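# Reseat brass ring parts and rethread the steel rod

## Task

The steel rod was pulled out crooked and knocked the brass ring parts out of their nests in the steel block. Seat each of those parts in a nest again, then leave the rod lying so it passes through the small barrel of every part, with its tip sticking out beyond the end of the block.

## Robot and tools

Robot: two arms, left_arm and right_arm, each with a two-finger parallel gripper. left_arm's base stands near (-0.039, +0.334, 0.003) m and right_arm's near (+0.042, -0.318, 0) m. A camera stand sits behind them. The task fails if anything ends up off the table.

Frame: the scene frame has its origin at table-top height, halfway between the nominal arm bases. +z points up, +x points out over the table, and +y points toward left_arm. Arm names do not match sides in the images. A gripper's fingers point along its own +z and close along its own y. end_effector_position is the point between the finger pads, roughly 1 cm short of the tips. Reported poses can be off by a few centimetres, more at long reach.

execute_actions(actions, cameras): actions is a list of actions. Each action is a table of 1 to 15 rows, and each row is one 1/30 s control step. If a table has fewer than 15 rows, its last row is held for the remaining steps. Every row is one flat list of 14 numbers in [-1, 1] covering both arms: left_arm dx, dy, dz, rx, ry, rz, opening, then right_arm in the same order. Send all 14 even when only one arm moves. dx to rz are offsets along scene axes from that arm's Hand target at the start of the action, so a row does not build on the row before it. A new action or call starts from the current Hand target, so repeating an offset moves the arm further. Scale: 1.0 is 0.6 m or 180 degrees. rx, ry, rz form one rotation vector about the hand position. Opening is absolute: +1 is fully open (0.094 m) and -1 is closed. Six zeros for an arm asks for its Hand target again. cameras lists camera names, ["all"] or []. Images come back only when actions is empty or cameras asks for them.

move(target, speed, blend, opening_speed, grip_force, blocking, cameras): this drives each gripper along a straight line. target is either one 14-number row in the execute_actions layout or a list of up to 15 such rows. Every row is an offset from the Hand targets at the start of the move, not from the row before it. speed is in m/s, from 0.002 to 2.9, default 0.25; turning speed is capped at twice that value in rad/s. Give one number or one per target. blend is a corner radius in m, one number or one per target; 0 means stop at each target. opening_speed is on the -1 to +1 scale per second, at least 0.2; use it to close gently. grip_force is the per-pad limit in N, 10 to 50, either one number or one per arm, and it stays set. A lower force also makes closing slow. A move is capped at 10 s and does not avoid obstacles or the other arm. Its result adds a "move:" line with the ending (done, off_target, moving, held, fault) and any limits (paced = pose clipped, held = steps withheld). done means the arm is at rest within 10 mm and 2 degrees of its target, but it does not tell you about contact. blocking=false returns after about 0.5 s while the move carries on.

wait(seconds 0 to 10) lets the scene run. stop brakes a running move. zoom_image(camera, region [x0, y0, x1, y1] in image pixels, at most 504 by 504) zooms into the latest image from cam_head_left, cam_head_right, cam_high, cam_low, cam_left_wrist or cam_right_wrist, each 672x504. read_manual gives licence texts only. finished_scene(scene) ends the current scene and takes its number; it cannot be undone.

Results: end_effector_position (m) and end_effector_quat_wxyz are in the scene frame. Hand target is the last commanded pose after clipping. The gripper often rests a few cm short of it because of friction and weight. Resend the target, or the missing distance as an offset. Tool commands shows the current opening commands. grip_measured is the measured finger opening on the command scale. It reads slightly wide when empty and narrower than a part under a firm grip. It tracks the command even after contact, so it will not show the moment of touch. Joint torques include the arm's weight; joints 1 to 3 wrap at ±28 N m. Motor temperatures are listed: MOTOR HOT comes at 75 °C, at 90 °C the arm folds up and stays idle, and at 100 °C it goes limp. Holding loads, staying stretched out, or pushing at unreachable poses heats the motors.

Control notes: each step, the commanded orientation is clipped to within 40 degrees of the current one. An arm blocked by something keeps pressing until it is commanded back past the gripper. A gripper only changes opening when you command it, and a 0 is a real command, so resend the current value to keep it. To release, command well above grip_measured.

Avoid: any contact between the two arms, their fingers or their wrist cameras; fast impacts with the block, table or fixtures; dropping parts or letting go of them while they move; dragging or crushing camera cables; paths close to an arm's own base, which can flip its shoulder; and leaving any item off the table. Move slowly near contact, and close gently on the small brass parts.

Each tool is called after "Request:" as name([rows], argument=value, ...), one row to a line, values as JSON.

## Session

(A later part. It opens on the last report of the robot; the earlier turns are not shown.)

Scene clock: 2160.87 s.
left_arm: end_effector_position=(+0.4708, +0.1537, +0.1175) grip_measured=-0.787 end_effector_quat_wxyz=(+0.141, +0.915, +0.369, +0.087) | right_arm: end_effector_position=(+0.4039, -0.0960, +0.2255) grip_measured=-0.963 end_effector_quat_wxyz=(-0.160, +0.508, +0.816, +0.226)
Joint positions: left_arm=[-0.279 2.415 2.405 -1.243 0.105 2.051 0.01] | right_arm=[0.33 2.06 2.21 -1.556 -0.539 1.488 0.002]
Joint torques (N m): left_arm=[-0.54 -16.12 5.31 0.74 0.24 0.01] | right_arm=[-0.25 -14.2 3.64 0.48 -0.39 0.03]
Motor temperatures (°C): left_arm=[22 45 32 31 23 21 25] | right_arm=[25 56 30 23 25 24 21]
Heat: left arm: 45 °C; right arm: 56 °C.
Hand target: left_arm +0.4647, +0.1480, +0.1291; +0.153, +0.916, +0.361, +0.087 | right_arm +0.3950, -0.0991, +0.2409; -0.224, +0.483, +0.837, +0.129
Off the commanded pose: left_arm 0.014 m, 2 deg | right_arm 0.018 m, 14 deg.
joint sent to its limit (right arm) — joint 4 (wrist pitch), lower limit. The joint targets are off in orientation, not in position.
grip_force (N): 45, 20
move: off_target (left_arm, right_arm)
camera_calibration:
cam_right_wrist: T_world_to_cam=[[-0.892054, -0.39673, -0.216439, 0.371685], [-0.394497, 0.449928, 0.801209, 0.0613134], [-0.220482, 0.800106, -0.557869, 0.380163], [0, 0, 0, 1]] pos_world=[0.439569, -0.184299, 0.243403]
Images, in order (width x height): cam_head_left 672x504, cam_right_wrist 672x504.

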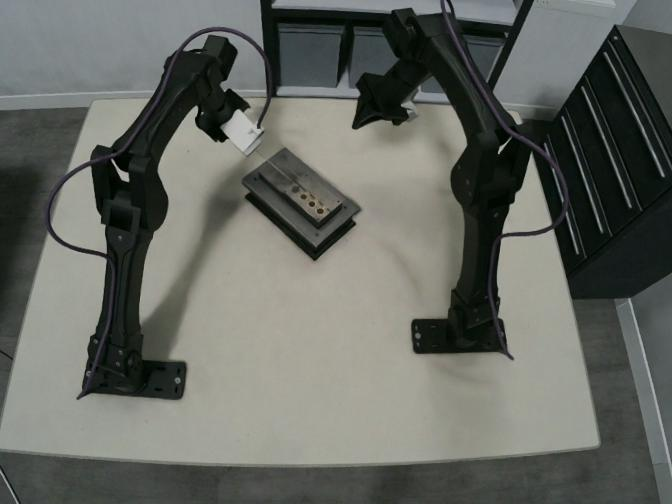

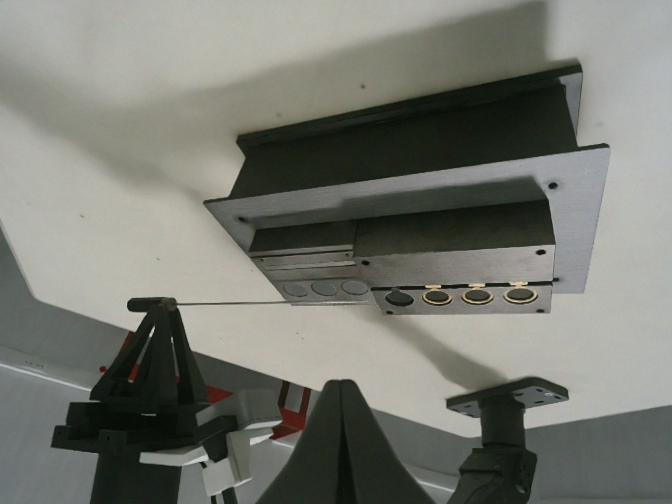

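Request:
move(target=[-0.0147,-0.0277,-0.0058,0,0,0,-0.9, 0,0,0,0,0,0,-1], speed=0.06, cameras=["cam_right_wrist","cam_head_left"])

Request:
zoom_image(camera="cam_right_wrist", region=[300, 250, 460, 340])

Request:
zoom_image(camera="cam_head_left", region=[240, 135, 330, 210])

Scene clock: 2178.40 s.
left_arm: end_effector_position=(+0.4605, +0.1321, +0.1125) grip_measured=-0.787 end_effector_quat_wxyz=(+0.144, +0.918, +0.361, +0.083) | right_arm: end_effector_position=(+0.4039, -0.0960, +0.2255) grip_measured=-0.963 end_effector_quat_wxyz=(-0.160, +0.508, +0.816, +0.226)
Joint positions: left_arm=[-0.323 2.391 2.342 -1.203 0.105 2.025 0.01] | right_arm=[0.33 2.06 2.21 -1.556 -0.539 1.488 0.002]
Joint torques (N m): left_arm=[-0.12 -16.47 5.27 0.74 0.12 -0.1] | right_arm=[-0.25 -14.19 3.64 0.48 -0.39 0.03]
Motor temperatures (°C): left_arm=[22 51 30 31 23 21 25] | right_arm=[25 56 30 23 25 24 21]
Heat: left arm: 51 °C; right arm: 56 °C.
Hand target: left_arm +0.4558, +0.1314, +0.1256; +0.153, +0.916, +0.362, +0.087 | right_arm +0.3950, -0.0991, +0.2409; -0.224, +0.483, +0.837, +0.129
Off the commanded pose: left_arm 0.014 m, 1 deg | right_arm 0.018 m, 14 deg.
joint sent to its limit (right arm) — joint 4 (wrist pitch), lower limit. The joint targets are off in orientation, not in position.
grip_force (N): 45, 20
move: off_target (left_arm, right_arm)
camera_calibration:
cam_right_wrist: T_world_to_cam=[[-0.892054, -0.39673, -0.216439, 0.371685], [-0.394497, 0.449928, 0.801209, 0.0613134], [-0.220482, 0.800106, -0.557869, 0.380163], [0, 0, 0, 1]] pos_world=[0.439569, -0.184299, 0.243403]
Images, in order (width x height): cam_head_left 672x504, cam_right_wrist 672x504.

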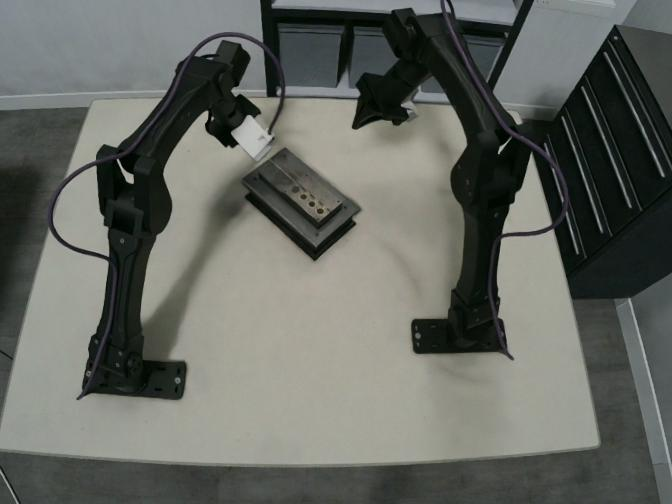

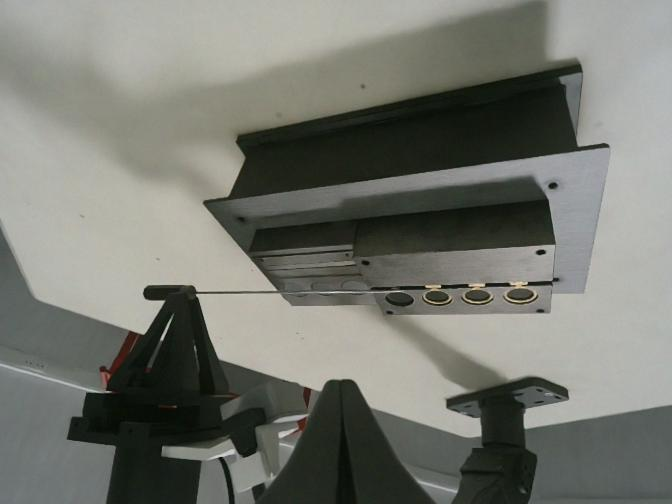

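Scaled by 3.150.

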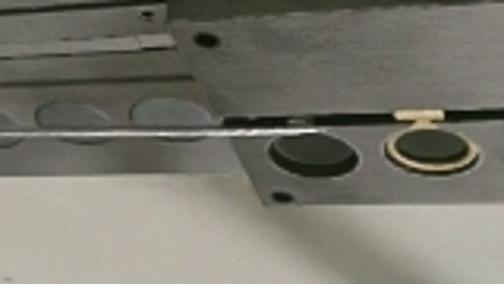

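Scaled by 5.600.

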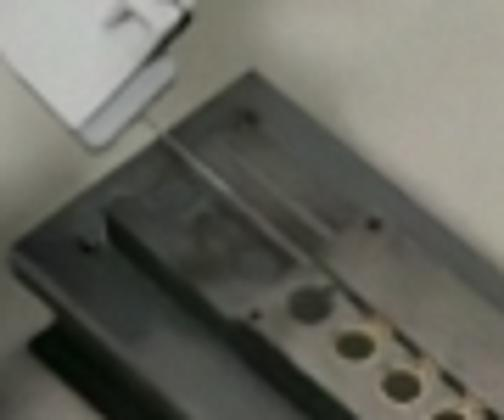

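Request:
move(target=[0.0018,-0.0018,-0.0033,0.0024,-0.0024,0,-0.9, 0,0,0,0,0,0,-1], speed=0.04, cameras=["cam_right_wrist","cam_head_left"])

Request:
zoom_image(camera="cam_right_wrist", region=[360, 260, 460, 320])

Request:
zoom_image(camera="cam_head_left", region=[270, 165, 330, 215])

Scene clock: 2190.57 s.
left_arm: end_effector_position=(+0.4624, +0.1334, +0.1105) grip_measured=-0.787 end_effector_quat_wxyz=(+0.142, +0.917, +0.362, +0.088) | right_arm: end_effector_position=(+0.4039, -0.0960, +0.2255) grip_measured=-0.963 end_effector_quat_wxyz=(-0.160, +0.508, +0.816, +0.226)
Joint positions: left_arm=[-0.323 2.39 2.331 -1.189 0.094 2.024 0.01] | right_arm=[0.33 2.06 2.21 -1.556 -0.539 1.488 0.002]
Joint torques (N m): left_arm=[-0.47 -16.43 5.29 0.74 0.12 -0.1] | right_arm=[-0.25 -14.2 3.64 0.48 -0.39 0.03]
Motor temperatures (°C): left_arm=[22 54 29 31 23 21 25] | right_arm=[25 56 30 23 25 24 21]
Heat: left arm: 54 °C; right arm: 56 °C.
Hand target: left_arm +0.4569, +0.1303, +0.1235; +0.150, +0.916, +0.361, +0.092 | right_arm +0.3950, -0.0991, +0.2409; -0.224, +0.483, +0.837, +0.129
Off the commanded pose: left_arm 0.015 m, 1 deg | right_arm 0.018 m, 14 deg.
joint sent to its limit (right arm) — joint 4 (wrist pitch), lower limit. The joint targets are off in orientation, not in position.
grip_force (N): 45, 20
move: off_target (left_arm, right_arm)
camera_calibration:
cam_right_wrist: T_world_to_cam=[[-0.892054, -0.39673, -0.216439, 0.371685], [-0.394497, 0.449928, 0.801209, 0.0613134], [-0.220482, 0.800106, -0.557869, 0.380163], [0, 0, 0, 1]] pos_world=[0.439569, -0.184299, 0.243403]
Images, in order (width x height): cam_head_left 672x504, cam_right_wrist 672x504.

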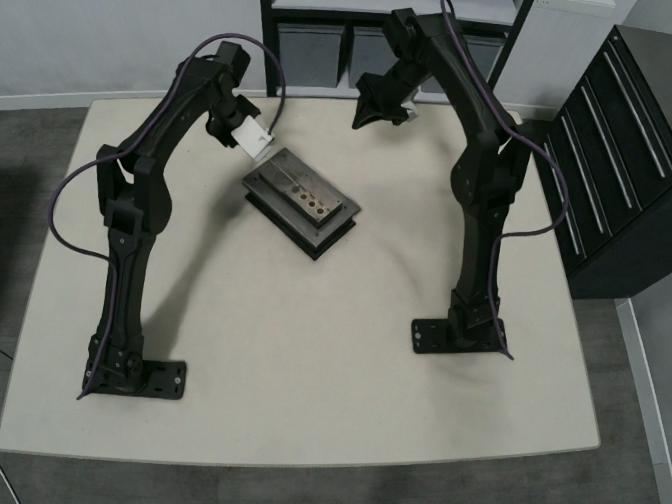

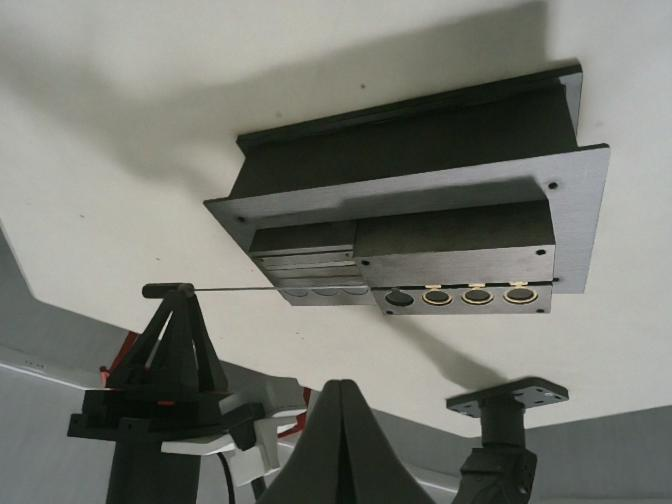

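Scaled by 5.040.

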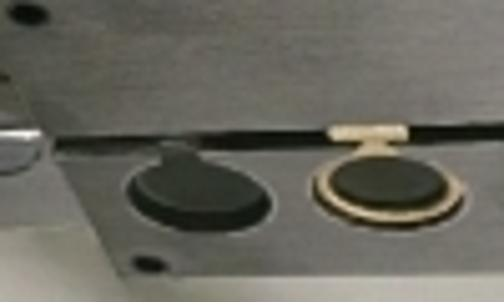

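Scaled by 8.400.

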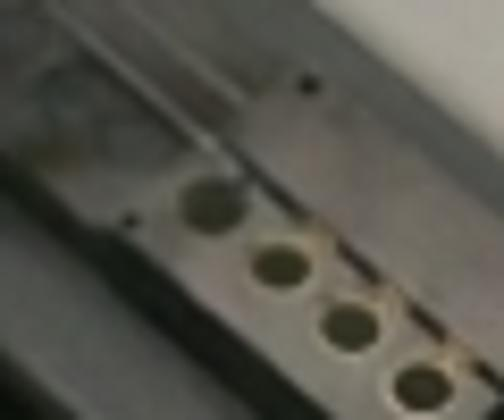

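Request:
move(target=[-0.0088,-0.0102,-0.0022,0,0,0,-0.9, 0,0,0,0,0,0,-1], speed=0.04, cameras=["cam_right_wrist"])

Request:
zoom_image(camera="cam_right_wrist", region=[360, 260, 460, 320])

Scene clock: 2204.30 s.
left_arm: end_effector_position=(+0.4568, +0.1261, +0.1093) grip_measured=-0.787 end_effector_quat_wxyz=(+0.142, +0.918, +0.361, +0.087) | right_arm: end_effector_position=(+0.4039, -0.0960, +0.2255) grip_measured=-0.963 end_effector_quat_wxyz=(-0.160, +0.508, +0.816, +0.226)
Joint positions: left_arm=[-0.341 2.37 2.291 -1.168 0.09 2.009 0.01] | right_arm=[0.33 2.06 2.21 -1.556 -0.539 1.488 0.002]
Joint torques (N m): left_arm=[-0.35 -16.36 5.29 0.74 0.1 -0.11] | right_arm=[-0.25 -14.2 3.64 0.47 -0.39 0.04]
Motor temperatures (°C): left_arm=[22 52 29 31 23 21 25] | right_arm=[25 56 30 23 25 24 21]
Heat: left arm: 52 °C; right arm: 56 °C.
Hand target: left_arm +0.4516, +0.1242, +0.1222; +0.150, +0.916, +0.361, +0.092 | right_arm +0.3950, -0.0991, +0.2409; -0.224, +0.483, +0.837, +0.129
Off the commanded pose: left_arm 0.014 m, 1 deg | right_arm 0.018 m, 14 deg.
joint sent to its limit (right arm) — joint 4 (wrist pitch), lower limit. The joint targets are off in orientation, not in position.
grip_force (N): 45, 20
move: off_target (left_arm, right_arm)
camera_calibration:
cam_right_wrist: T_world_to_cam=[[-0.892054, -0.39673, -0.216439, 0.371685], [-0.394497, 0.449928, 0.801209, 0.0613134], [-0.220482, 0.800106, -0.557869, 0.380163], [0, 0, 0, 1]] pos_world=[0.439569, -0.184299, 0.243403]
Images, in order (width x height): cam_right_wrist 672x504.

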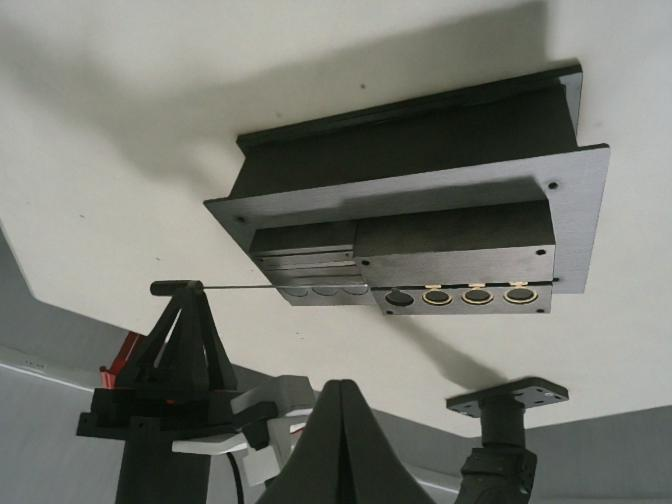

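Scaled by 5.040.

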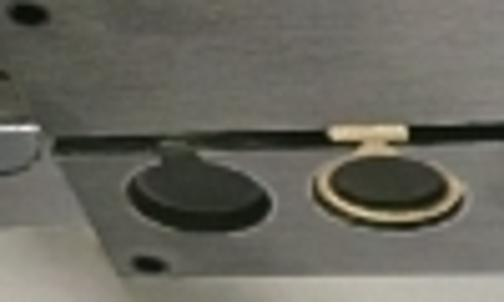

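Request:
move(target=[-0.0147,-0.0147,0,0,0,0,-0.9, 0,0,0,0,0,0,-1], speed=0.04, cameras=["cam_right_wrist"])

Request:
zoom_image(camera="cam_right_wrist", region=[360, 260, 460, 320])

Scene clock: 2213.80 s.
left_arm: end_effector_position=(+0.4494, +0.1195, +0.1099) grip_measured=-0.787 end_effector_quat_wxyz=(+0.140, +0.917, +0.362, +0.090) | right_arm: end_effector_position=(+0.4039, -0.0960, +0.2255) grip_measured=-0.963 end_effector_quat_wxyz=(-0.160, +0.508, +0.816, +0.226)
Joint positions: left_arm=[-0.362 2.34 2.239 -1.143 0.075 1.987 0.01] | right_arm=[0.33 2.06 2.21 -1.556 -0.539 1.488 0.002]
Joint torques (N m): left_arm=[-0.66 -16.13 5.37 0.75 0.16 -0.08] | right_arm=[-0.25 -14.2 3.66 0.48 -0.39 0.04]
Motor temperatures (°C): left_arm=[22 54 29 30 23 21 25] | right_arm=[25 57 30 23 25 24 21]
Heat: left arm: 54 °C; right arm: 57 °C.
Hand target: left_arm +0.4429, +0.1154, +0.1222; +0.150, +0.916, +0.361, +0.092 | right_arm +0.3950, -0.0991, +0.2409; -0.224, +0.483, +0.837, +0.129
Off the commanded pose: left_arm 0.015 m, 1 deg | right_arm 0.018 m, 14 deg.
joint sent to its limit (right arm) — joint 4 (wrist pitch), lower limit. The joint targets are off in orientation, not in position.
grip_force (N): 45, 20
move: off_target (left_arm, right_arm)
camera_calibration:
cam_right_wrist: T_world_to_cam=[[-0.892054, -0.39673, -0.216439, 0.371685], [-0.394497, 0.449928, 0.801209, 0.0613134], [-0.220482, 0.800106, -0.557869, 0.380163], [0, 0, 0, 1]] pos_world=[0.439569, -0.184299, 0.243403]
Images, in order (width x height): cam_right_wrist 672x504.

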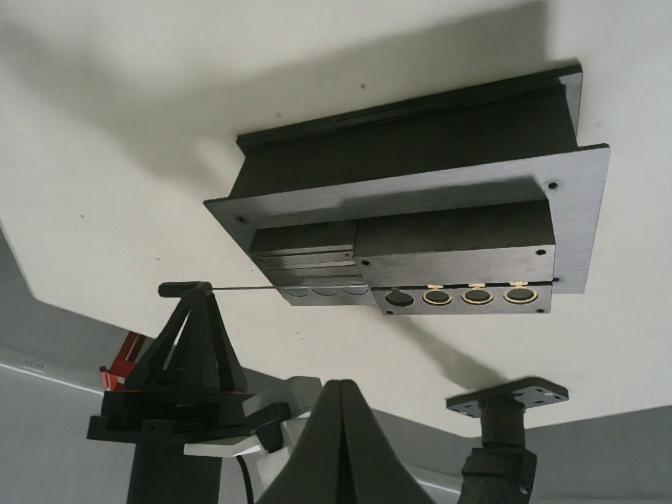

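Scaled by 5.040.

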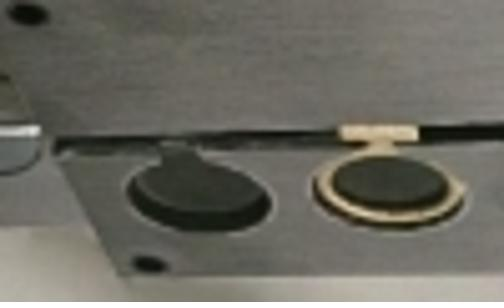

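Request:
zoom_image(camera="cam_right_wrist", region=[368, 274, 448, 304])

Scaled by 6.300.

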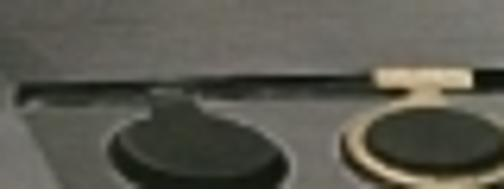

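Request:
move(target=[0.0012,0.0012,0.0035,0.0055,-0.0055,0,-0.9, 0,0,0,0,0,0,-1], speed=0.04, cameras=["cam_right_wrist","cam_head_left"])

Request:
zoom_image(camera="cam_right_wrist", region=[348, 264, 448, 314])

Request:
zoom_image(camera="cam_head_left", region=[270, 165, 330, 215])

Scene clock: 2253.87 s.
left_arm: end_effector_position=(+0.4491, +0.1182, +0.1123) grip_measured=-0.787 end_effector_quat_wxyz=(+0.138, +0.918, +0.360, +0.098) | right_arm: end_effector_position=(+0.4039, -0.0960, +0.2255) grip_measured=-0.963 end_effector_quat_wxyz=(-0.160, +0.508, +0.816, +0.226)
Joint positions: left_arm=[-0.37 2.33 2.229 -1.134 0.06 1.986 0.01] | right_arm=[0.33 2.06 2.21 -1.556 -0.539 1.488 0.002]
Joint torques (N m): left_arm=[-0.44 -16.03 5.33 0.77 0.07 -0.08] | right_arm=[-0.25 -14.2 3.64 0.48 -0.39 0.04]
Motor temperatures (°C): left_arm=[22 51 28 30 23 21 25] | right_arm=[25 57 30 23 25 24 21]
Heat: left arm: 51 °C; right arm: 57 °C.
Hand target: left_arm +0.4436, +0.1162, +0.1243; +0.146, +0.916, +0.359, +0.103 | right_arm +0.3950, -0.0991, +0.2409; -0.224, +0.483, +0.837, +0.129
Off the commanded pose: left_arm 0.013 m, 1 deg | right_arm 0.018 m, 14 deg.
joint sent to its limit (right arm) — joint 4 (wrist pitch), lower limit. The joint targets are off in orientation, not in position.
grip_force (N): 45, 20
move: off_target (left_arm, right_arm)
camera_calibration:
cam_right_wrist: T_world_to_cam=[[-0.892054, -0.39673, -0.216439, 0.371685], [-0.394497, 0.449928, 0.801209, 0.0613134], [-0.220482, 0.800106, -0.557869, 0.380163], [0, 0, 0, 1]] pos_world=[0.439569, -0.184299, 0.243403]
Images, in order (width x height): cam_head_left 672x504, cam_right_wrist 672x504.

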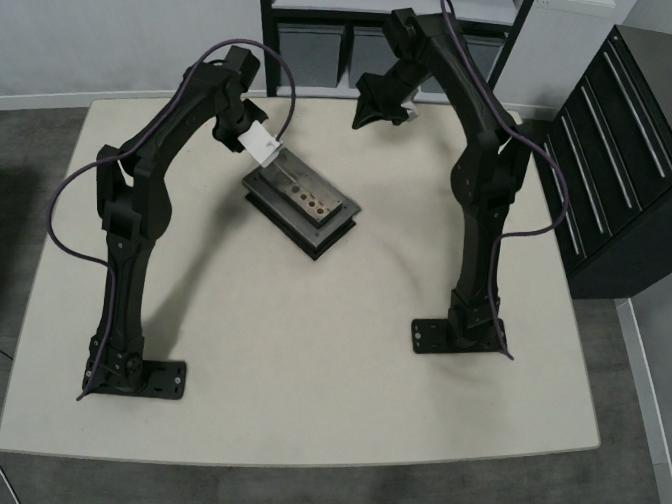

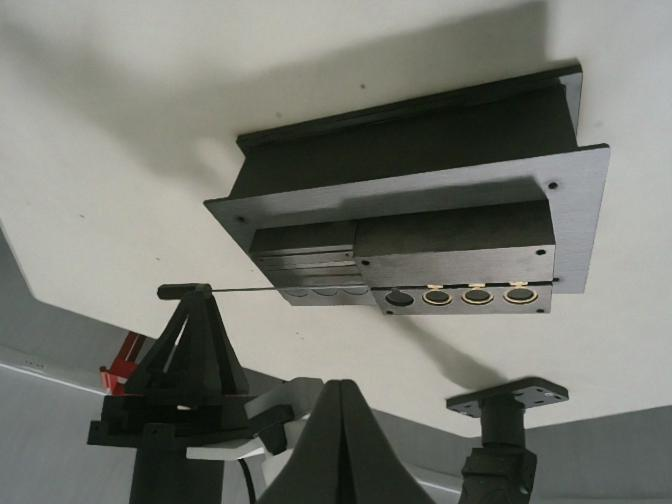

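Scaled by 5.040.

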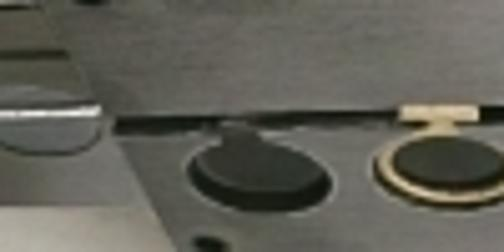

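Scaled by 8.400.

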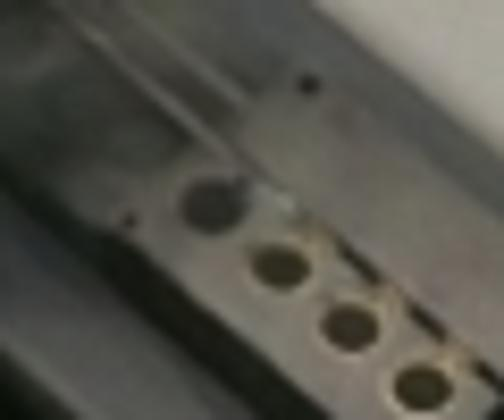

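Request:
move([
  [0,0,0,-0.0018,0.0018,0,-0.9, 0,0,0,0,0,0,-1],
  [-0.0088,-0.0088,0,-0.0018,0.0018,0,-0.9, 0,0,0,0,0,0,-1],
], speed=0.03, cameras=["cam_right_wrist","cam_head_left"])

Request:
zoom_image(camera="cam_right_wrist", region=[368, 264, 468, 314])

Request:
zoom_image(camera="cam_head_left", region=[290, 175, 340, 217])

Scene clock: 2269.43 s.
left_arm: end_effector_position=(+0.4437, +0.1124, +0.1123) grip_measured=-0.787 end_effector_quat_wxyz=(+0.139, +0.918, +0.359, +0.096) | right_arm: end_effector_position=(+0.4039, -0.0960, +0.2255) grip_measured=-0.963 end_effector_quat_wxyz=(-0.160, +0.508, +0.816, +0.226)
Joint positions: left_arm=[-0.384 2.318 2.21 -1.129 0.06 1.974 0.01] | right_arm=[0.33 2.06 2.21 -1.556 -0.539 1.488 0.002]
Joint torques (N m): left_arm=[-0.32 -15.98 5.31 0.77 0.11 -0.11] | right_arm=[-0.25 -14.2 3.64 0.47 -0.39 0.04]
Motor temperatures (°C): left_arm=[22 56 28 30 23 21 25] | right_arm=[25 57 30 23 25 24 21]
Heat: left arm: 56 °C; right arm: 57 °C.
Hand target: left_arm +0.4383, +0.1108, +0.1244; +0.147, +0.916, +0.359, +0.099 | right_arm +0.3950, -0.0991, +0.2409; -0.224, +0.483, +0.837, +0.129
Off the commanded pose: left_arm 0.013 m, 1 deg | right_arm 0.018 m, 14 deg.
joint sent to its limit (right arm) — joint 4 (wrist pitch), lower limit. The joint targets are off in orientation, not in position.
grip_force (N): 45, 20
move: off_target (left_arm, right_arm)
camera_calibration:
cam_right_wrist: T_world_to_cam=[[-0.892054, -0.39673, -0.216439, 0.371685], [-0.394497, 0.449928, 0.801209, 0.0613134], [-0.220482, 0.800106, -0.557869, 0.380163], [0, 0, 0, 1]] pos_world=[0.439569, -0.184299, 0.243403]
Images, in order (width x height): cam_head_left 672x504, cam_right_wrist 672x504.

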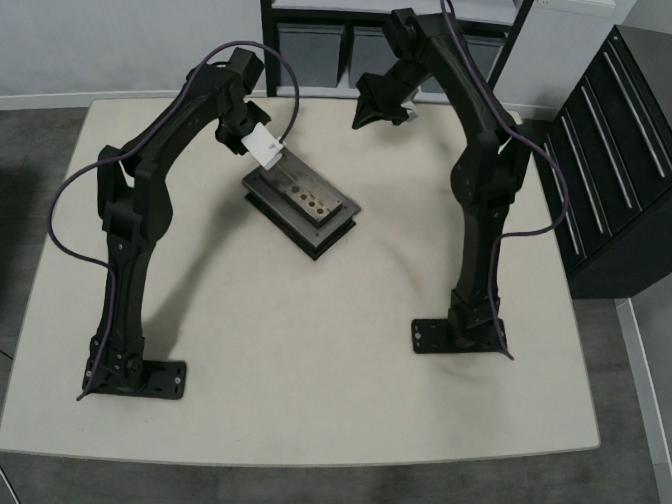

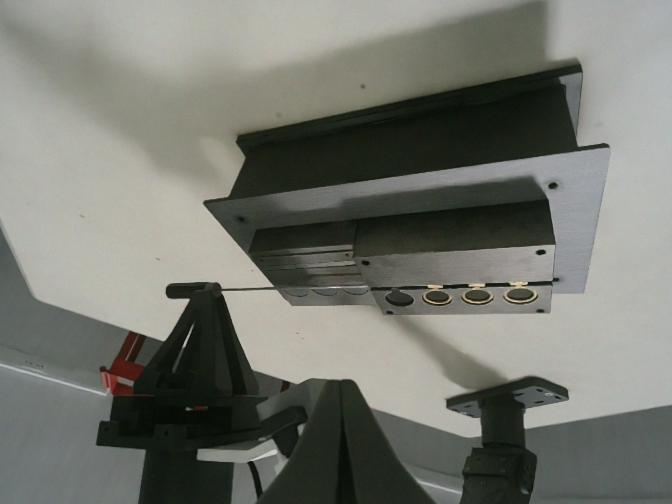

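Scaled by 5.040.

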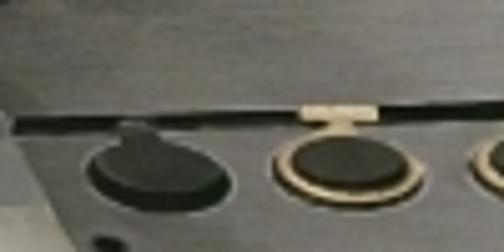

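Scaled by 10.080.

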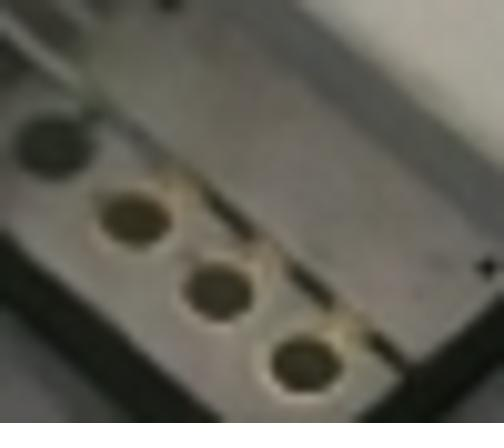

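Request:
move(target=[-0.0112,-0.0112,0,0,0,0,-0.9, 0,0,0,0,0,0,-1], speed=0.03, cameras=["cam_right_wrist","cam_head_left"])

Request:
zoom_image(camera="cam_right_wrist", region=[408, 264, 508, 314])

Request:
zoom_image(camera="cam_head_left", region=[290, 175, 340, 217])

Scene clock: 2277.63 s.
left_arm: end_effector_position=(+0.4365, +0.1055, +0.1122) grip_measured=-0.787 end_effector_quat_wxyz=(+0.138, +0.918, +0.358, +0.095) | right_arm: end_effector_position=(+0.4039, -0.0960, +0.2255) grip_measured=-0.963 end_effector_quat_wxyz=(-0.160, +0.508, +0.816, +0.226)
Joint positions: left_arm=[-0.403 2.299 2.177 -1.116 0.055 1.957 0.01] | right_arm=[0.33 2.06 2.21 -1.556 -0.539 1.488 0.002]
Joint torques (N m): left_arm=[-0.31 -15.83 5.34 0.78 0.08 -0.11] | right_arm=[-0.25 -14.2 3.64 0.48 -0.39 0.04]
Motor temperatures (°C): left_arm=[22 56 28 30 23 21 25] | right_arm=[25 57 30 23 25 24 21]
Heat: left arm: 56 °C; right arm: 57 °C.
Hand target: left_arm +0.4316, +0.1042, +0.1242; +0.147, +0.916, +0.359, +0.099 | right_arm +0.3950, -0.0991, +0.2409; -0.224, +0.483, +0.837, +0.129
Off the commanded pose: left_arm 0.013 m, 1 deg | right_arm 0.018 m, 14 deg.
joint sent to its limit (right arm) — joint 4 (wrist pitch), lower limit. The joint targets are off in orientation, not in position.
grip_force (N): 45, 20
move: off_target (left_arm, right_arm)
camera_calibration:
cam_right_wrist: T_world_to_cam=[[-0.892054, -0.39673, -0.216439, 0.371685], [-0.394497, 0.449928, 0.801209, 0.0613134], [-0.220482, 0.800106, -0.557869, 0.380163], [0, 0, 0, 1]] pos_world=[0.439569, -0.184299, 0.243403]
Images, in order (width x height): cam_head_left 672x504, cam_right_wrist 672x504.

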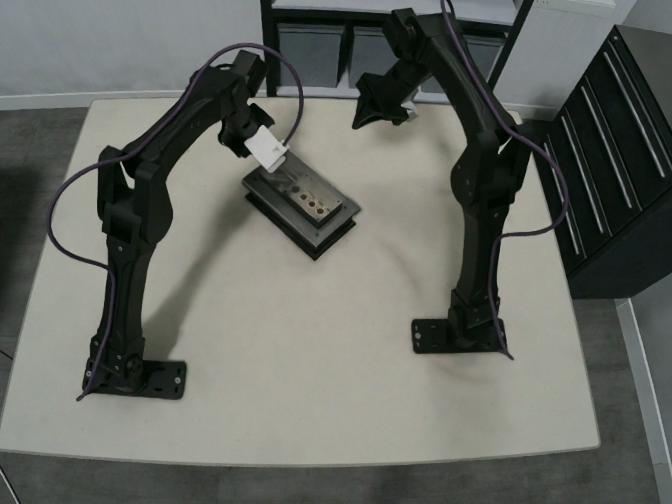

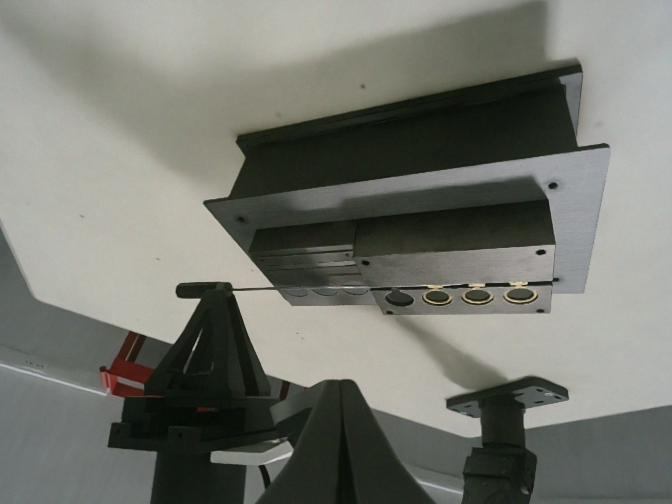

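Scaled by 5.040.

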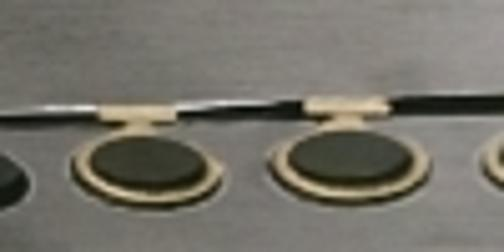

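Scaled by 10.080.

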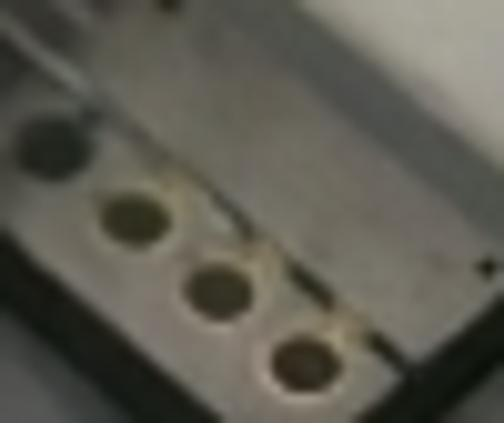

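Request:
move([
  [0,0,0,-0.0012,0.0012,0,-0.9, 0,0,0,0,0,0,-1],
  [-0.0129,-0.0129,0,-0.0012,0.0012,0,-0.9, 0,0,0,0,0,0,-1],
], speed=0.03, cameras=["cam_right_wrist"])

Request:
zoom_image(camera="cam_right_wrist", region=[408, 264, 508, 314])

Scene clock: 2287.33 s.
left_arm: end_effector_position=(+0.4294, +0.0988, +0.1125) grip_measured=-0.787 end_effector_quat_wxyz=(+0.138, +0.918, +0.359, +0.094) | right_arm: end_effector_position=(+0.4039, -0.0960, +0.2255) grip_measured=-0.963 end_effector_quat_wxyz=(-0.160, +0.508, +0.816, +0.226)
Joint positions: left_arm=[-0.423 2.28 2.147 -1.106 0.047 1.936 0.01] | right_arm=[0.33 2.06 2.21 -1.556 -0.539 1.488 0.002]
Joint torques (N m): left_arm=[-0.4 -15.68 5.35 0.79 0.12 -0.11] | right_arm=[-0.25 -14.19 3.64 0.47 -0.39 0.03]
Motor temperatures (°C): left_arm=[22 55 28 30 23 21 25] | right_arm=[25 57 30 23 25 24 21]
Heat: left arm: 55 °C; right arm: 57 °C.
Hand target: left_arm +0.4238, +0.0964, +0.1243; +0.148, +0.916, +0.360, +0.097 | right_arm +0.3950, -0.0991, +0.2409; -0.224, +0.483, +0.837, +0.129
Off the commanded pose: left_arm 0.013 m, 1 deg | right_arm 0.018 m, 14 deg.
joint sent to its limit (right arm) — joint 4 (wrist pitch), lower limit. The joint targets are off in orientation, not in position.
grip_force (N): 45, 20
move: off_target (left_arm, right_arm)
camera_calibration:
cam_right_wrist: T_world_to_cam=[[-0.892054, -0.39673, -0.216439, 0.371685], [-0.394497, 0.449928, 0.801209, 0.0613134], [-0.220482, 0.800106, -0.557869, 0.380163], [0, 0, 0, 1]] pos_world=[0.439569, -0.184299, 0.243403]
Images, in order (width x height): cam_right_wrist 672x504.

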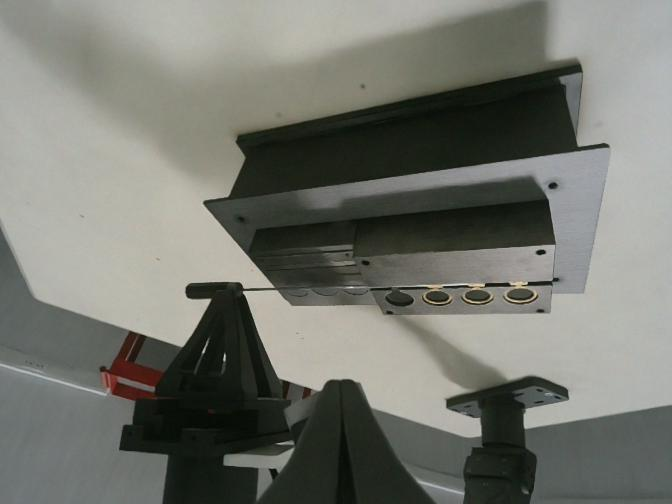

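Scaled by 5.040.

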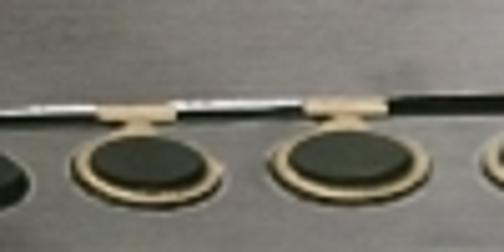

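Request:
move(target=[-0.0165,-0.0165,0,0,0,0,-0.9, 0,0,0,0,0,0,-1], speed=0.04, cameras=["cam_right_wrist"])

Request:
zoom_image(camera="cam_right_wrist", region=[448, 264, 548, 314])

Scene clock: 2293.17 s.
left_arm: end_effector_position=(+0.4236, +0.0945, +0.1134) grip_measured=-0.787 end_effector_quat_wxyz=(+0.134, +0.916, +0.363, +0.102) | right_arm: end_effector_position=(+0.4039, -0.0960, +0.2255) grip_measured=-0.963 end_effector_quat_wxyz=(-0.160, +0.508, +0.816, +0.226)
Joint positions: left_arm=[-0.444 2.257 2.11 -1.087 0.023 1.911 0.01] | right_arm=[0.33 2.06 2.21 -1.556 -0.539 1.488 0.002]
Joint torques (N m): left_arm=[-1.16 -15.46 5.34 0.77 0.25 -0.14] | right_arm=[-0.24 -14.2 3.64 0.47 -0.39 0.03]
Motor temperatures (°C): left_arm=[22 56 28 30 23 21 25] | right_arm=[25 57 30 23 25 24 21]
Heat: left arm: 56 °C; right arm: 57 °C.
Hand target: left_arm +0.4139, +0.0864, +0.1243; +0.148, +0.916, +0.360, +0.097 | right_arm +0.3950, -0.0991, +0.2409; -0.224, +0.483, +0.837, +0.129
Off the commanded pose: left_arm 0.017 m, 2 deg | right_arm 0.018 m, 14 deg.
joint sent to its limit (right arm) — joint 4 (wrist pitch), lower limit. The joint targets are off in orientation, not in position.
grip_force (N): 45, 20
move: off_target (left_arm, right_arm)
camera_calibration:
cam_right_wrist: T_world_to_cam=[[-0.892054, -0.39673, -0.216439, 0.371685], [-0.394497, 0.449928, 0.801209, 0.0613134], [-0.220482, 0.800106, -0.557869, 0.380163], [0, 0, 0, 1]] pos_world=[0.439569, -0.184299, 0.243403]
Images, in order (width x height): cam_right_wrist 672x504.

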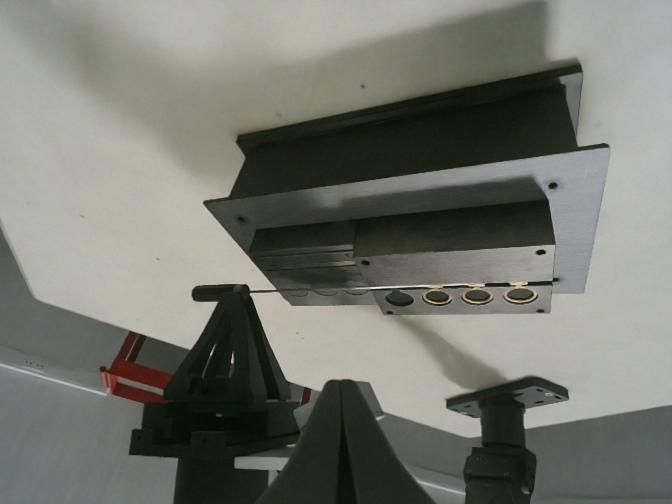

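Scaled by 5.040.

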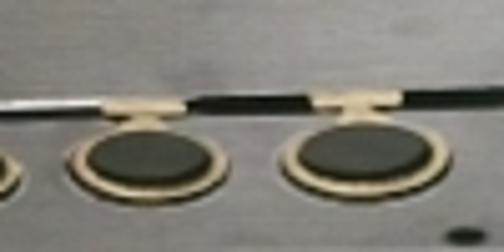

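Request:
zoom_image(camera="cam_right_wrist", region=[360, 264, 500, 314])

Scaled by 3.600.

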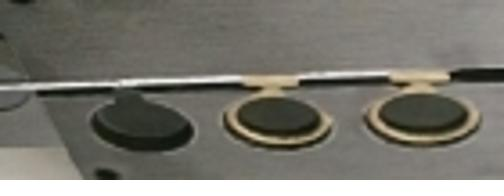

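Request:
move(target=[0,0,0.0025,-0.001,0.001,0,-0.9, 0,0,0,0,0,0,-1], speed=0.03, cameras=[])

Scene clock: 2309.70 s.
left_arm: end_effector_position=(+0.4236, +0.0945, +0.1134) grip_measured=-0.787 end_effector_quat_wxyz=(+0.134, +0.916, +0.363, +0.102) | right_arm: end_effector_position=(+0.4039, -0.0960, +0.2255) grip_measured=-0.963 end_effector_quat_wxyz=(-0.160, +0.508, +0.816, +0.226)
Joint positions: left_arm=[-0.444 2.257 2.11 -1.087 0.023 1.911 0.01] | right_arm=[0.33 2.06 2.21 -1.556 -0.539 1.488 0.002]
Joint torques (N m): left_arm=[-1.07 -15.27 6.11 0.7 0.3 -0.14] | right_arm=[-0.25 -14.19 3.66 0.48 -0.39 0.04]
Motor temperatures (°C): left_arm=[22 59 28 30 23 21 25] | right_arm=[25 58 30 23 25 24 21]
Heat: left arm: 59 °C; right arm: 58 °C.
Hand target: left_arm +0.4139, +0.0864, +0.1259; +0.149, +0.916, +0.360, +0.095 | right_arm +0.3950, -0.0991, +0.2409; -0.224, +0.483, +0.837, +0.129
Off the commanded pose: left_arm 0.018 m, 2 deg | right_arm 0.018 m, 14 deg.
joint sent to its limit (right arm) — joint 4 (wrist pitch), lower limit. The joint targets are off in orientation, not in position.
grip_force (N): 45, 20
move: off_target (left_arm, right_arm)
No camera images: "cameras" was empty.

Request:
move(target=[-0.006,-0.006,0.0025,0,0,0,-0.9, 0,0,0,0,0,0,-1], speed=0.03, cameras=["cam_right_wrist"])

Request:
zoom_image(camera="cam_right_wrist", region=[408, 264, 548, 314])

Scene clock: 2317.70 s.
left_arm: end_effector_position=(+0.4231, +0.0936, +0.1153) grip_measured=-0.787 end_effector_quat_wxyz=(+0.133, +0.916, +0.365, +0.106) | right_arm: end_effector_position=(+0.4039, -0.0960, +0.2255) grip_measured=-0.963 end_effector_quat_wxyz=(-0.160, +0.508, +0.816, +0.226)
Joint positions: left_arm=[-0.449 2.253 2.11 -1.087 0.014 1.904 0.01] | right_arm=[0.33 2.06 2.21 -1.556 -0.539 1.488 0.002]
Joint torques (N m): left_arm=[-1.43 -15.49 5.76 0.69 0.36 -0.18] | right_arm=[-0.25 -14.2 3.63 0.48 -0.39 0.04]
Motor temperatures (°C): left_arm=[22 59 28 30 23 21 25] | right_arm=[25 58 30 23 25 24 21]
Heat: left arm: 59 °C; right arm: 58 °C.
Hand target: left_arm +0.4104, +0.0829, +0.1274; +0.149, +0.916, +0.360, +0.095 | right_arm +0.3950, -0.0991, +0.2409; -0.224, +0.483, +0.837, +0.129
Off the commanded pose: left_arm 0.021 m, 2 deg | right_arm 0.018 m, 14 deg.
joint sent to its limit (right arm) — joint 4 (wrist pitch), lower limit. The joint targets are off in orientation, not in position.
grip_force (N): 45, 20
move: off_target (left_arm, right_arm)
camera_calibration:
cam_right_wrist: T_world_to_cam=[[-0.892054, -0.39673, -0.216439, 0.371685], [-0.394497, 0.449928, 0.801209, 0.0613134], [-0.220482, 0.800106, -0.557869, 0.380163], [0, 0, 0, 1]] pos_world=[0.439569, -0.184299, 0.243403]
Images, in order (width x height): cam_right_wrist 672x504.

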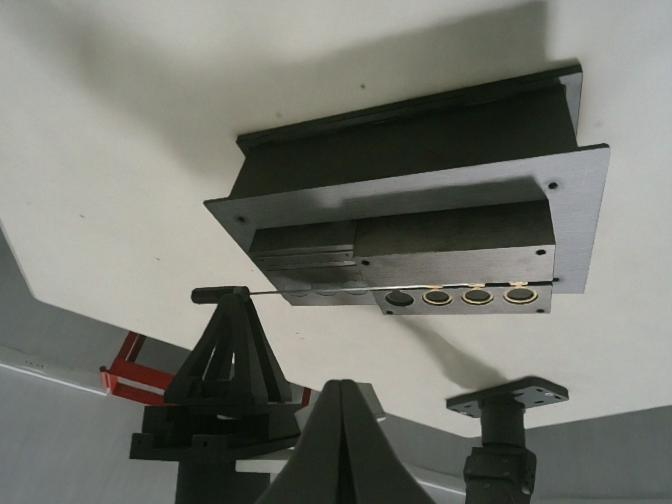

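Scaled by 3.600.

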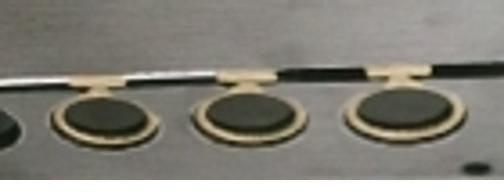

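Request:
wait(seconds=0.1, cameras=["cam_head_left","cam_high"])

Request:
zoom_image(camera="cam_head_left", region=[265, 145, 345, 212])

Request:
zoom_image(camera="cam_high", region=[305, 225, 405, 300])

Scene clock: 2325.87 s.
left_arm: end_effector_position=(+0.4231, +0.0936, +0.1153) grip_measured=-0.787 end_effector_quat_wxyz=(+0.133, +0.915, +0.365, +0.106) | right_arm: end_effector_position=(+0.4039, -0.0960, +0.2255) grip_measured=-0.963 end_effector_quat_wxyz=(-0.160, +0.508, +0.816, +0.226)
Joint positions: left_arm=[-0.449 2.253 2.11 -1.087 0.014 1.904 0.01] | right_arm=[0.33 2.06 2.21 -1.556 -0.539 1.488 0.002]
Joint torques (N m): left_arm=[-1.48 -15.47 5.78 0.67 0.35 -0.18] | right_arm=[-0.27 -14.2 3.64 0.48 -0.39 0.04]
Motor temperatures (°C): left_arm=[22 59 28 30 23 21 25] | right_arm=[25 58 30 23 25 24 21]
Heat: left arm: 59 °C; right arm: 58 °C.
Hand target: left_arm +0.4104, +0.0829, +0.1274; +0.149, +0.916, +0.360, +0.095 | right_arm +0.3950, -0.0991, +0.2409; -0.224, +0.483, +0.837, +0.129
Tool commands: left_gripper/opening=-0.9 right_gripper/opening=-1.0
Off the commanded pose: left_arm 0.021 m, 2 deg | right_arm 0.018 m, 14 deg.
grip_force (N): 45, 20
wait: 0.10 s; at rest from the start
Images, in order (width x height): cam_head_left 672x504, cam_high 672x504.

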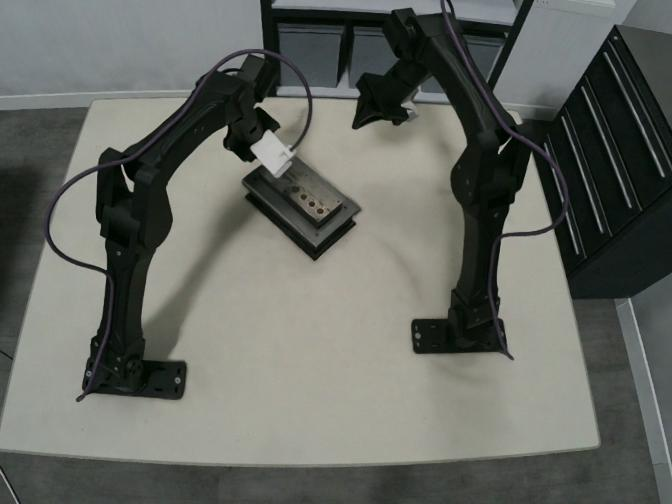

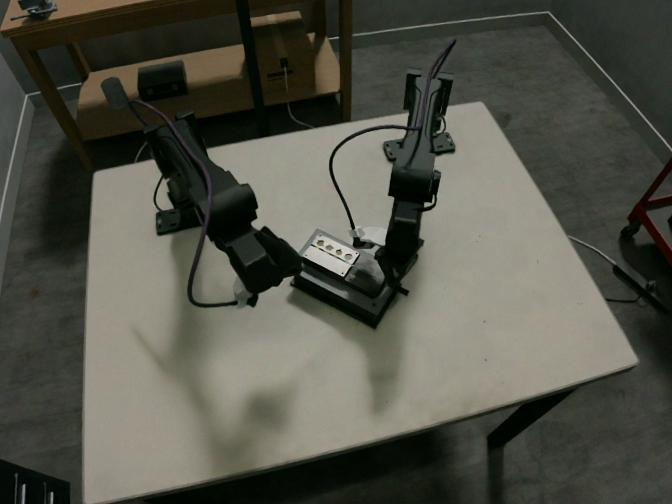

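Scaled by 6.300.

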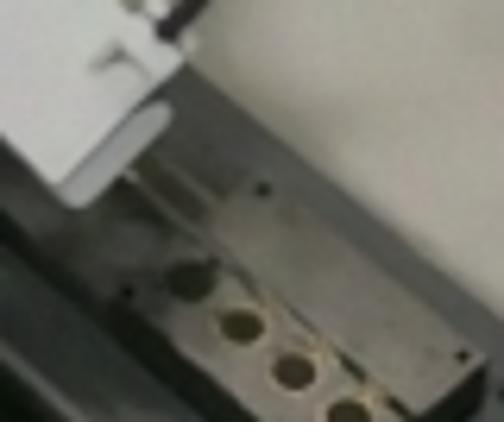

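Scaled by 5.040.

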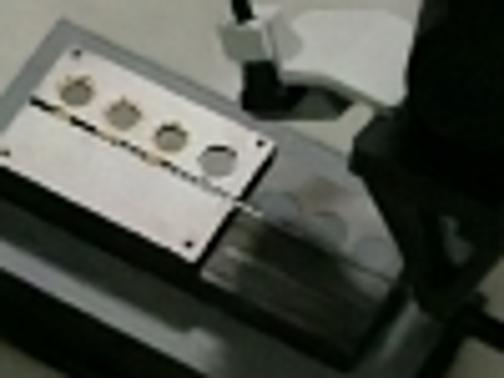

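Request:
wait(seconds=0.1, cameras=["cam_left_wrist"])

Scene clock: 2358.93 s.
left_arm: end_effector_position=(+0.4231, +0.0936, +0.1153) grip_measured=-0.787 end_effector_quat_wxyz=(+0.133, +0.915, +0.365, +0.106) | right_arm: end_effector_position=(+0.4039, -0.0960, +0.2255) grip_measured=-0.963 end_effector_quat_wxyz=(-0.160, +0.508, +0.816, +0.226)
Joint positions: left_arm=[-0.449 2.253 2.11 -1.087 0.014 1.904 0.01] | right_arm=[0.33 2.06 2.21 -1.556 -0.539 1.488 0.002]
Joint torques (N m): left_arm=[-1.48 -15.53 5.75 0.68 0.35 -0.18] | right_arm=[-0.24 -14.19 3.64 0.47 -0.39 0.04]
Motor temperatures (°C): left_arm=[22 58 28 29 23 21 25] | right_arm=[25 58 30 23 25 24 21]
Heat: left arm: 58 °C; right arm: 58 °C.
Hand target: left_arm +0.4104, +0.0829, +0.1274; +0.149, +0.916, +0.360, +0.095 | right_arm +0.3950, -0.0991, +0.2409; -0.224, +0.483, +0.837, +0.129
Tool commands: left_gripper/opening=-0.9 right_gripper/opening=-1.0
Off the commanded pose: left_arm 0.021 m, 2 deg | right_arm 0.018 m, 14 deg.
grip_force (N): 45, 20
wait: 0.10 s; at rest from the start
camera_calibration:
cam_left_wrist: T_world_to_cam=[[-0.631062, 0.700151, -0.33399, 0.243702], [0.534292, 0.704444, 0.467217, -0.305453], [0.5624, 0.116394, -0.818632, -0.0602255], [0, 0, 0, 1]] pos_world=[0.350863, 0.0515556, 0.174804]
Images, in order (width x height): cam_left_wrist 672x504.

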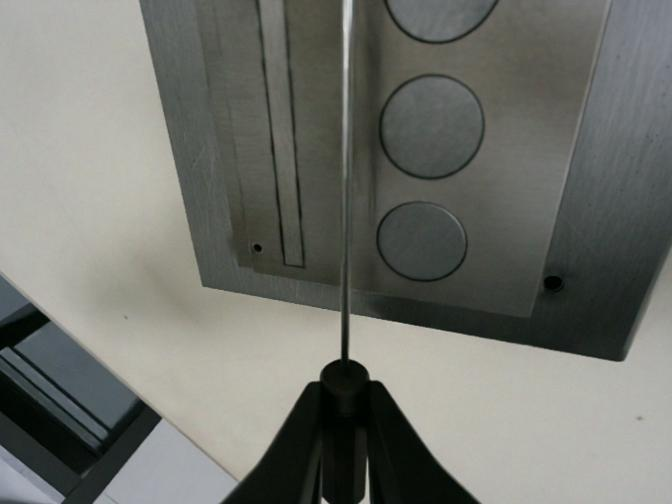

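Request:
move(target=[-0.0035, -0.0035, -0.005, -0.004, 0.004, 0, -0.9, 0, 0, 0, 0, 0, 0, -1], speed=0.03, grip_force=[25, 50], cameras=["cam_right_wrist"])

Scene clock: 2384.80 s.
left_arm: end_effector_position=(+0.4231, +0.0936, +0.1153) grip_measured=-0.777 end_effector_quat_wxyz=(+0.133, +0.915, +0.367, +0.106) | right_arm: end_effector_position=(+0.4039, -0.0960, +0.2255) grip_measured=-0.980 end_effector_quat_wxyz=(-0.160, +0.508, +0.816, +0.226)
Joint positions: left_arm=[-0.449 2.253 2.11 -1.087 0.014 1.899 0.01] | right_arm=[0.33 2.06 2.21 -1.556 -0.539 1.488 0.001]
Joint torques (N m): left_arm=[-1.47 -15.38 5.15 0.72 0.51 -0.19] | right_arm=[-0.24 -14.2 3.63 0.48 -0.39 0.03]
Motor temperatures (°C): left_arm=[22 58 28 29 23 21 25] | right_arm=[25 58 30 23 25 24 21]
Heat: left arm: 58 °C; right arm: 58 °C.
Hand target: left_arm +0.4083, +0.0808, +0.1244; +0.153, +0.916, +0.362, +0.087 | right_arm +0.3950, -0.0991, +0.2409; -0.224, +0.483, +0.837, +0.129
Off the commanded pose: left_arm 0.022 m, 3 deg | right_arm 0.018 m, 14 deg.
joint sent to its limit (right arm) — joint 4 (wrist pitch), lower limit. The joint targets are off in orientation, not in position.
grip_force (N): 25, 50
move: off_target (left_arm, right_arm)
camera_calibration:
cam_right_wrist: T_world_to_cam=[[-0.892054, -0.39673, -0.216439, 0.371685], [-0.394497, 0.449928, 0.801209, 0.0613134], [-0.220482, 0.800106, -0.557869, 0.380163], [0, 0, 0, 1]] pos_world=[0.439569, -0.184299, 0.243403]
Images, in order (width x height): cam_right_wrist 672x504.

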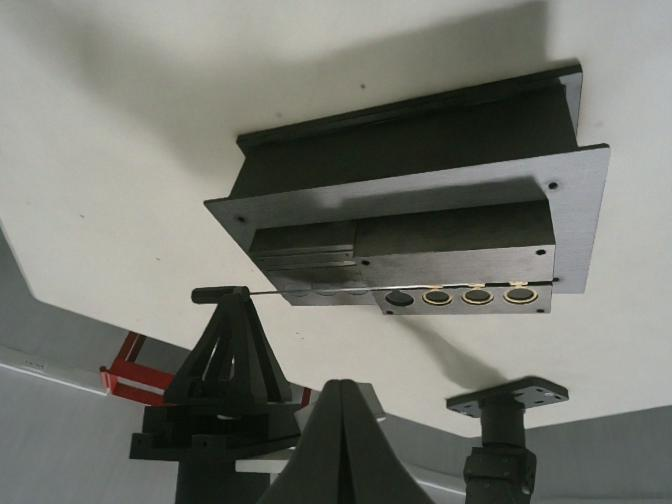

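Request:
zoom_image(camera="cam_right_wrist", region=[408, 264, 508, 314])

Scaled by 5.040.

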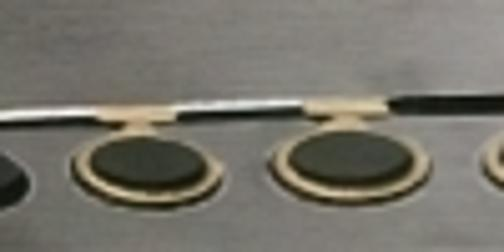

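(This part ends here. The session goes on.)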